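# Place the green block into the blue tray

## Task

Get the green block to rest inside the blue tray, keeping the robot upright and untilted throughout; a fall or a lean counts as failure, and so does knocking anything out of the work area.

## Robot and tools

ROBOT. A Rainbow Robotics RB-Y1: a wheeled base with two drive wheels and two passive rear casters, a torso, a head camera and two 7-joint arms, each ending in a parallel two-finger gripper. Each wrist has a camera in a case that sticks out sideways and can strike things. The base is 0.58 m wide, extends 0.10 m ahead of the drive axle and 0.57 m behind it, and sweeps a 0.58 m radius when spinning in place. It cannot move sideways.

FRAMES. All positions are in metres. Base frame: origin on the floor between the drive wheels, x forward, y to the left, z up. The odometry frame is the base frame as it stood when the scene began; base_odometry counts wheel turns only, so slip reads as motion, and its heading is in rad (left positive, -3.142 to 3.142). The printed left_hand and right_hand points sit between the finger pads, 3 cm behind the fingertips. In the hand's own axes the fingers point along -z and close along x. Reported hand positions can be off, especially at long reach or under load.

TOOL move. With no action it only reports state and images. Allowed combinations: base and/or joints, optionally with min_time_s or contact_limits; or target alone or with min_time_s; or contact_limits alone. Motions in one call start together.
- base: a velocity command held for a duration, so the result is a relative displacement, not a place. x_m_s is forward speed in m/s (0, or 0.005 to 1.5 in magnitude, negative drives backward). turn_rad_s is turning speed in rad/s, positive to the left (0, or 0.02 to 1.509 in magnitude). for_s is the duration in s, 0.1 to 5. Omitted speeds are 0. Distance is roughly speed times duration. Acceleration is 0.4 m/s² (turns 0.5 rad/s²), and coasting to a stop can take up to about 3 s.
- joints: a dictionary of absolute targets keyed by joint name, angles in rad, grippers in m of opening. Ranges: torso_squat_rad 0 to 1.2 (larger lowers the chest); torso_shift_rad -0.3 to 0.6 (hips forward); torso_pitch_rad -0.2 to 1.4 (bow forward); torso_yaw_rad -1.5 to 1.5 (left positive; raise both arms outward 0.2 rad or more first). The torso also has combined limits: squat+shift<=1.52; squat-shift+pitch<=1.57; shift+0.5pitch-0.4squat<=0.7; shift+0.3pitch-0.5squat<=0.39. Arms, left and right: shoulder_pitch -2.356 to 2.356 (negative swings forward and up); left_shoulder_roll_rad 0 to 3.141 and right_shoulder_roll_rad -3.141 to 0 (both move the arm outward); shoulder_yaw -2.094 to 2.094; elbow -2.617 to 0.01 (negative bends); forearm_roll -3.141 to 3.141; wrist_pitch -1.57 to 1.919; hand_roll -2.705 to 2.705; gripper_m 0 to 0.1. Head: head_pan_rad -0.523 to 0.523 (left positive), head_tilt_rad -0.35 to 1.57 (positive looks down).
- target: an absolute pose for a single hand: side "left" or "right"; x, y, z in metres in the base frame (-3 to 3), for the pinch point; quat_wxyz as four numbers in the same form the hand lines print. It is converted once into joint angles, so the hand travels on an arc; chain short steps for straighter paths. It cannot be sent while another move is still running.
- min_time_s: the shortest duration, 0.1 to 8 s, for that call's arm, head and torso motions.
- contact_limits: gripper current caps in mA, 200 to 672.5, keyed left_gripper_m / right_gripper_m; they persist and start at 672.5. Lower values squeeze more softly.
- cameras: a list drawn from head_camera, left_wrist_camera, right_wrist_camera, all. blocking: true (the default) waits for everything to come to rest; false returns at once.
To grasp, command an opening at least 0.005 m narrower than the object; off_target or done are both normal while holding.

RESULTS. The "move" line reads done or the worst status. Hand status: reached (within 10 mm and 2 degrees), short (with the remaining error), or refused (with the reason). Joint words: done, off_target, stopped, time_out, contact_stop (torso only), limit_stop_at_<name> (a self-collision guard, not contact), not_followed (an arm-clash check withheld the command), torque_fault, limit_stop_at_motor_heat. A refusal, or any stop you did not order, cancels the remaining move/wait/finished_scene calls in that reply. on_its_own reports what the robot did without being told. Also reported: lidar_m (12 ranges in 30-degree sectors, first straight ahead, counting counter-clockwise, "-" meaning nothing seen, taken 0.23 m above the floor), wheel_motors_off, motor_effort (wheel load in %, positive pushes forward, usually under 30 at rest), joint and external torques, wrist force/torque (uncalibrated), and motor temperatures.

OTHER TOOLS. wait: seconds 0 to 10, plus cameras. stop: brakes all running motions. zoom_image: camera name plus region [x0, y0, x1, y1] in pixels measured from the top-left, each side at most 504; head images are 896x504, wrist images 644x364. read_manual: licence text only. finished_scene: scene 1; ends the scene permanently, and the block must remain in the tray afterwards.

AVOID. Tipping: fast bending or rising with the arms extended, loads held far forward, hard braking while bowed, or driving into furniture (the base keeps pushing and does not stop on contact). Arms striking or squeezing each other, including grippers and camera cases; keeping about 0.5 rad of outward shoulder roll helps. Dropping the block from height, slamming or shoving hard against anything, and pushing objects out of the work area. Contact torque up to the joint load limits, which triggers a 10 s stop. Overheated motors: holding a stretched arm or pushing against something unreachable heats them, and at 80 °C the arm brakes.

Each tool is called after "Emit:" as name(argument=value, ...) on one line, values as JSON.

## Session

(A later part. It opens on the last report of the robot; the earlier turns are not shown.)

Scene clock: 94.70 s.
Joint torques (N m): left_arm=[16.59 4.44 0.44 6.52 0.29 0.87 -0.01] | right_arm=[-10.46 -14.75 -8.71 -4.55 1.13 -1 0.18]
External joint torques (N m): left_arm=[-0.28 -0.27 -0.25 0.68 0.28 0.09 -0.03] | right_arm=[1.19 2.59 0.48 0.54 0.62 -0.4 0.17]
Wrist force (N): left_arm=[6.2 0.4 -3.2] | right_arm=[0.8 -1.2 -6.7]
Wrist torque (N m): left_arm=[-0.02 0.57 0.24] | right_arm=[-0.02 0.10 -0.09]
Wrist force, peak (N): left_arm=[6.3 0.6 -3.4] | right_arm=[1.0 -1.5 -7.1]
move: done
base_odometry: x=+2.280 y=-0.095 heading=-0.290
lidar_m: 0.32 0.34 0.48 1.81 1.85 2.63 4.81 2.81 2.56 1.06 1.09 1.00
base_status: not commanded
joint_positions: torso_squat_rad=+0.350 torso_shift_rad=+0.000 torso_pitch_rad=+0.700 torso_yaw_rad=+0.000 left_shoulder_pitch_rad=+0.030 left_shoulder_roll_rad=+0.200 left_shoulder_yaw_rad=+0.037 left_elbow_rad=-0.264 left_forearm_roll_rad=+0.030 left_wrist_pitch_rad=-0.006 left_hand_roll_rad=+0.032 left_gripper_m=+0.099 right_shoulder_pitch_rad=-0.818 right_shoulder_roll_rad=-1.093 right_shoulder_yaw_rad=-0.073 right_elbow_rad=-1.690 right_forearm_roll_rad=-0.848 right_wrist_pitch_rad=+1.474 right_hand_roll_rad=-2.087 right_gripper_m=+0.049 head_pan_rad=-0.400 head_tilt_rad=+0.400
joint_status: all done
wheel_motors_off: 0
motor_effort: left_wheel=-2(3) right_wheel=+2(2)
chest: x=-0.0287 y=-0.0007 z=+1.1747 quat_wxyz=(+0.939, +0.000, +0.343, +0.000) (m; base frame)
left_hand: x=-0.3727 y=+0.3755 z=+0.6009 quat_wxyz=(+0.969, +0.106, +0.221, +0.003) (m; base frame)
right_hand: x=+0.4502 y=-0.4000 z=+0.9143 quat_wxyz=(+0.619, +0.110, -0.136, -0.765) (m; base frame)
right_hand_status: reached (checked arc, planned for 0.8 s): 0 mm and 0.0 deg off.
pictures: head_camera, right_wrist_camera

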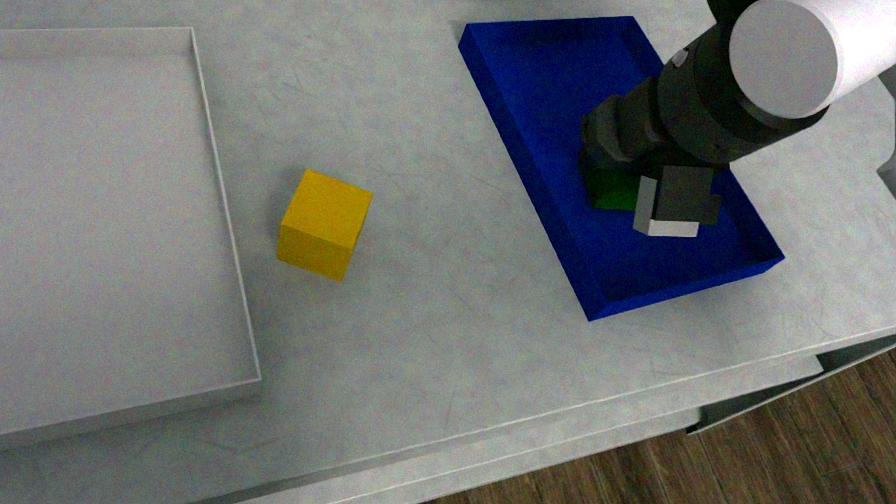

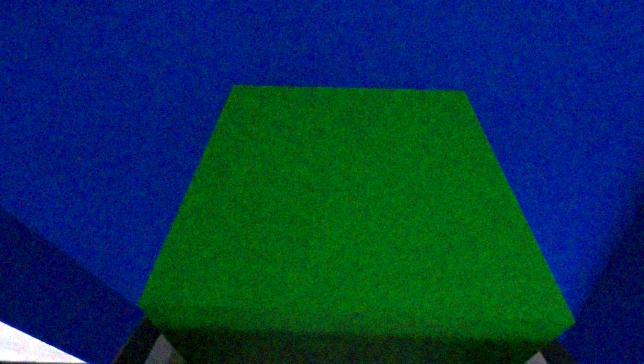

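No contact yet; lower slightly, then release.

Emit:
move(target={"side":"right","x":0.45,"y":-0.4,"z":0.91,"quat_wxyz":[0.619,0.1095,-0.1352,-0.765]}, min_time_s=0.6)

Emit:
move(joints={"right_gripper_m":0.07})

Emit:
move(target={"side":"right","x":0.45,"y":-0.4,"z":1.03,"quat_wxyz":[0.619,0.1095,-0.1352,-0.765]}, min_time_s=1, cameras=["head_camera","right_wrist_camera"])

Scene clock: 98.40 s.
Joint torques (N m): left_arm=[16.49 4.72 0.66 6.55 0.21 0.86 0.05] | right_arm=[-8.43 -14.21 -7.87 -3.68 1.1 -0.9 0.47]
External joint torques (N m): left_arm=[-0.38 0.01 -0.03 0.71 0.2 0.09 0.02] | right_arm=[3.2 3.1 1.3 1.46 0.59 -0.3 0.47]
Wrist force (N): left_arm=[6.2 0.5 -3.1] | right_arm=[0.6 -0.2 -0.9]
Wrist torque (N m): left_arm=[-0.01 0.57 0.22] | right_arm=[0.05 0.16 -0.10]
Wrist force, peak (N): left_arm=[6.4 0.5 -3.2] | right_arm=[1.0 -1.4 -7.1]
move: done
base_odometry: x=+2.280 y=-0.095 heading=-0.290
lidar_m: 0.33 0.34 0.47 1.81 1.85 2.65 4.81 2.78 2.56 1.06 1.09 1.01
base_status: not commanded
joint_positions: torso_squat_rad=+0.350 torso_shift_rad=+0.000 torso_pitch_rad=+0.700 torso_yaw_rad=+0.000 left_shoulder_pitch_rad=+0.030 left_shoulder_roll_rad=+0.200 left_shoulder_yaw_rad=+0.037 left_elbow_rad=-0.264 left_forearm_roll_rad=+0.030 left_wrist_pitch_rad=-0.006 left_hand_roll_rad=+0.032 left_gripper_m=+0.099 right_shoulder_pitch_rad=-0.815 right_shoulder_roll_rad=-1.088 right_shoulder_yaw_rad=-0.068 right_elbow_rad=-1.684 right_forearm_roll_rad=-0.842 right_wrist_pitch_rad=+1.465 right_hand_roll_rad=-2.085 right_gripper_m=+0.049 head_pan_rad=-0.400 head_tilt_rad=+0.400
joint_status: all done
wheel_motors_off: 0
motor_effort: left_wheel=-2(3) right_wheel=+2(2)
chest: x=-0.0287 y=-0.0007 z=+1.1747 quat_wxyz=(+0.939, +0.000, +0.343, +0.000) (m; base frame)
left_hand: x=-0.3727 y=+0.3755 z=+0.6009 quat_wxyz=(+0.969, +0.106, +0.221, +0.003) (m; base frame)
right_hand: x=+0.4503 y=-0.4000 z=+0.9107 quat_wxyz=(+0.619, +0.110, -0.136, -0.765) (m; base frame)
right_hand_status: reached (checked arc, planned for 0.6 s): 1 mm and 0.1 deg off.
pictures: none

Scene clock: 99.10 s.
Joint torques (N m): left_arm=[16.43 4.3 0.41 6.43 0.22 0.86 -0.06] | right_arm=[-10.07 -14.81 -8.35 -4.42 1.03 -0.72 0.29]
External joint torques (N m): left_arm=[-0.44 -0.41 -0.27 0.58 0.21 0.09 -0.08] | right_arm=[1.56 2.5 0.82 0.72 0.52 -0.12 0.29]
Wrist force (N): left_arm=[6.3 0.6 -3.3] | right_arm=[0.4 -0.9 -5.5]
Wrist torque (N m): left_arm=[-0.03 0.59 0.22] | right_arm=[0.00 0.01 -0.06]
Wrist force, peak (N): left_arm=[6.4 0.5 -3.4] | right_arm=[0.3 -1.0 -6.0]
move: done
base_odometry: x=+2.280 y=-0.095 heading=-0.290
lidar_m: 0.33 0.32 0.48 1.82 1.83 2.65 4.82 2.79 2.57 1.05 1.10 1.01
base_status: not commanded
joint_positions: torso_squat_rad=+0.350 torso_shift_rad=+0.000 torso_pitch_rad=+0.700 torso_yaw_rad=+0.000 left_shoulder_pitch_rad=+0.030 left_shoulder_roll_rad=+0.200 left_shoulder_yaw_rad=+0.037 left_elbow_rad=-0.264 left_forearm_roll_rad=+0.030 left_wrist_pitch_rad=-0.006 left_hand_roll_rad=+0.032 left_gripper_m=+0.099 right_shoulder_pitch_rad=-0.815 right_shoulder_roll_rad=-1.088 right_shoulder_yaw_rad=-0.068 right_elbow_rad=-1.684 right_forearm_roll_rad=-0.842 right_wrist_pitch_rad=+1.465 right_hand_roll_rad=-2.085 right_gripper_m=+0.070 head_pan_rad=-0.400 head_tilt_rad=+0.400
joint_status: all done
wheel_motors_off: 0
motor_effort: left_wheel=-3(3) right_wheel=+2(2)
chest: x=-0.0287 y=-0.0007 z=+1.1747 quat_wxyz=(+0.939, +0.000, +0.343, +0.000) (m; base frame)
left_hand: x=-0.3727 y=+0.3755 z=+0.6009 quat_wxyz=(+0.969, +0.106, +0.221, +0.003) (m; base frame)
right_hand: x=+0.4502 y=-0.4000 z=+0.9104 quat_wxyz=(+0.619, +0.110, -0.136, -0.765) (m; base frame)
pictures: none

Scene clock: 100.43 s.
Joint torques (N m): left_arm=[16.13 4.72 0.6 6.64 0.21 0.9 -0.02] | right_arm=[-12.47 -16.71 -10.08 -4.29 0.69 -0.73 -0.37]
External joint torques (N m): left_arm=[-0.74 0.01 -0.09 0.8 0.2 0.13 -0.05] | right_arm=[-0.14 1.4 -0.78 -0.72 0.17 -0.15 -0.38]
Wrist force (N): left_arm=[6.2 0.5 -3.1] | right_arm=[0.4 -0.6 -5.7]
Wrist torque (N m): left_arm=[-0.01 0.57 0.24] | right_arm=[-0.08 0.00 0.08]
Wrist force, peak (N): left_arm=[6.3 0.4 -3.3] | right_arm=[0.6 -1.5 -6.4]
move: done
base_odometry: x=+2.280 y=-0.095 heading=-0.290
lidar_m: 0.33 0.33 0.47 1.81 1.85 2.62 4.82 2.80 2.55 1.07 1.08 1.00
base_status: not commanded
joint_positions: torso_squat_rad=+0.350 torso_shift_rad=+0.000 torso_pitch_rad=+0.700 torso_yaw_rad=+0.000 left_shoulder_pitch_rad=+0.030 left_shoulder_roll_rad=+0.200 left_shoulder_yaw_rad=+0.037 left_elbow_rad=-0.264 left_forearm_roll_rad=+0.030 left_wrist_pitch_rad=-0.006 left_hand_roll_rad=+0.032 left_gripper_m=+0.099 right_shoulder_pitch_rad=-0.960 right_shoulder_roll_rad=-1.253 right_shoulder_yaw_rad=-0.175 right_elbow_rad=-1.766 right_forearm_roll_rad=-1.028 right_wrist_pitch_rad=+1.734 right_hand_roll_rad=-2.134 right_gripper_m=+0.070 head_pan_rad=-0.400 head_tilt_rad=+0.400
joint_status: all done
wheel_motors_off: 0
motor_effort: left_wheel=-1(3) right_wheel=+2(2)
chest: x=-0.0287 y=-0.0007 z=+1.1747 quat_wxyz=(+0.939, +0.000, +0.343, +0.000) (m; base frame)
left_hand: x=-0.3727 y=+0.3755 z=+0.6009 quat_wxyz=(+0.969, +0.106, +0.221, +0.003) (m; base frame)
right_hand: x=+0.4501 y=-0.4001 z=+1.0299 quat_wxyz=(+0.619, +0.110, -0.135, -0.765) (m; base frame)
right_hand_status: reached (checked arc, planned for 1.0 s): 0 mm and 0.0 deg off.
pictures: head_camera, right_wrist_camera

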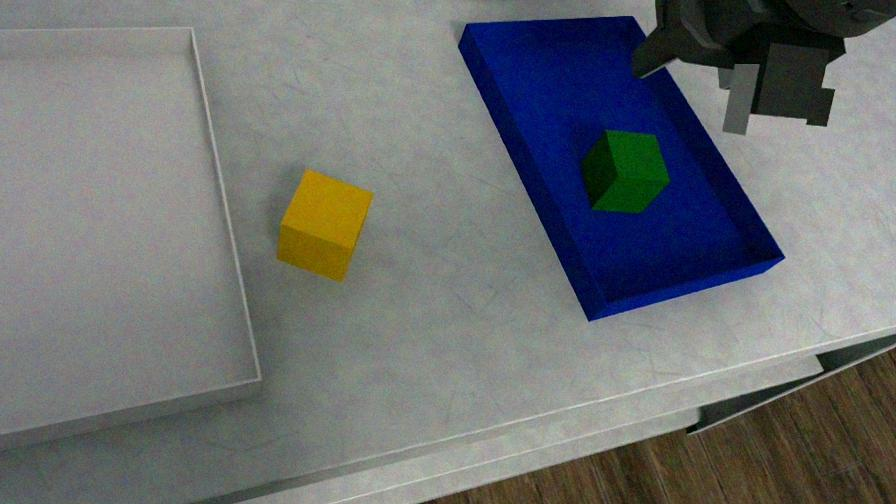

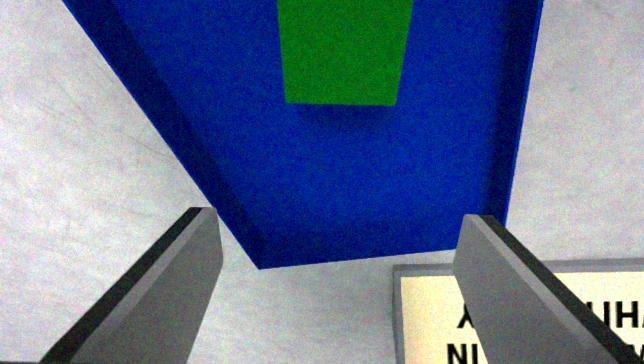

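Emit:
finished_scene()

The scene is finished: the task was done.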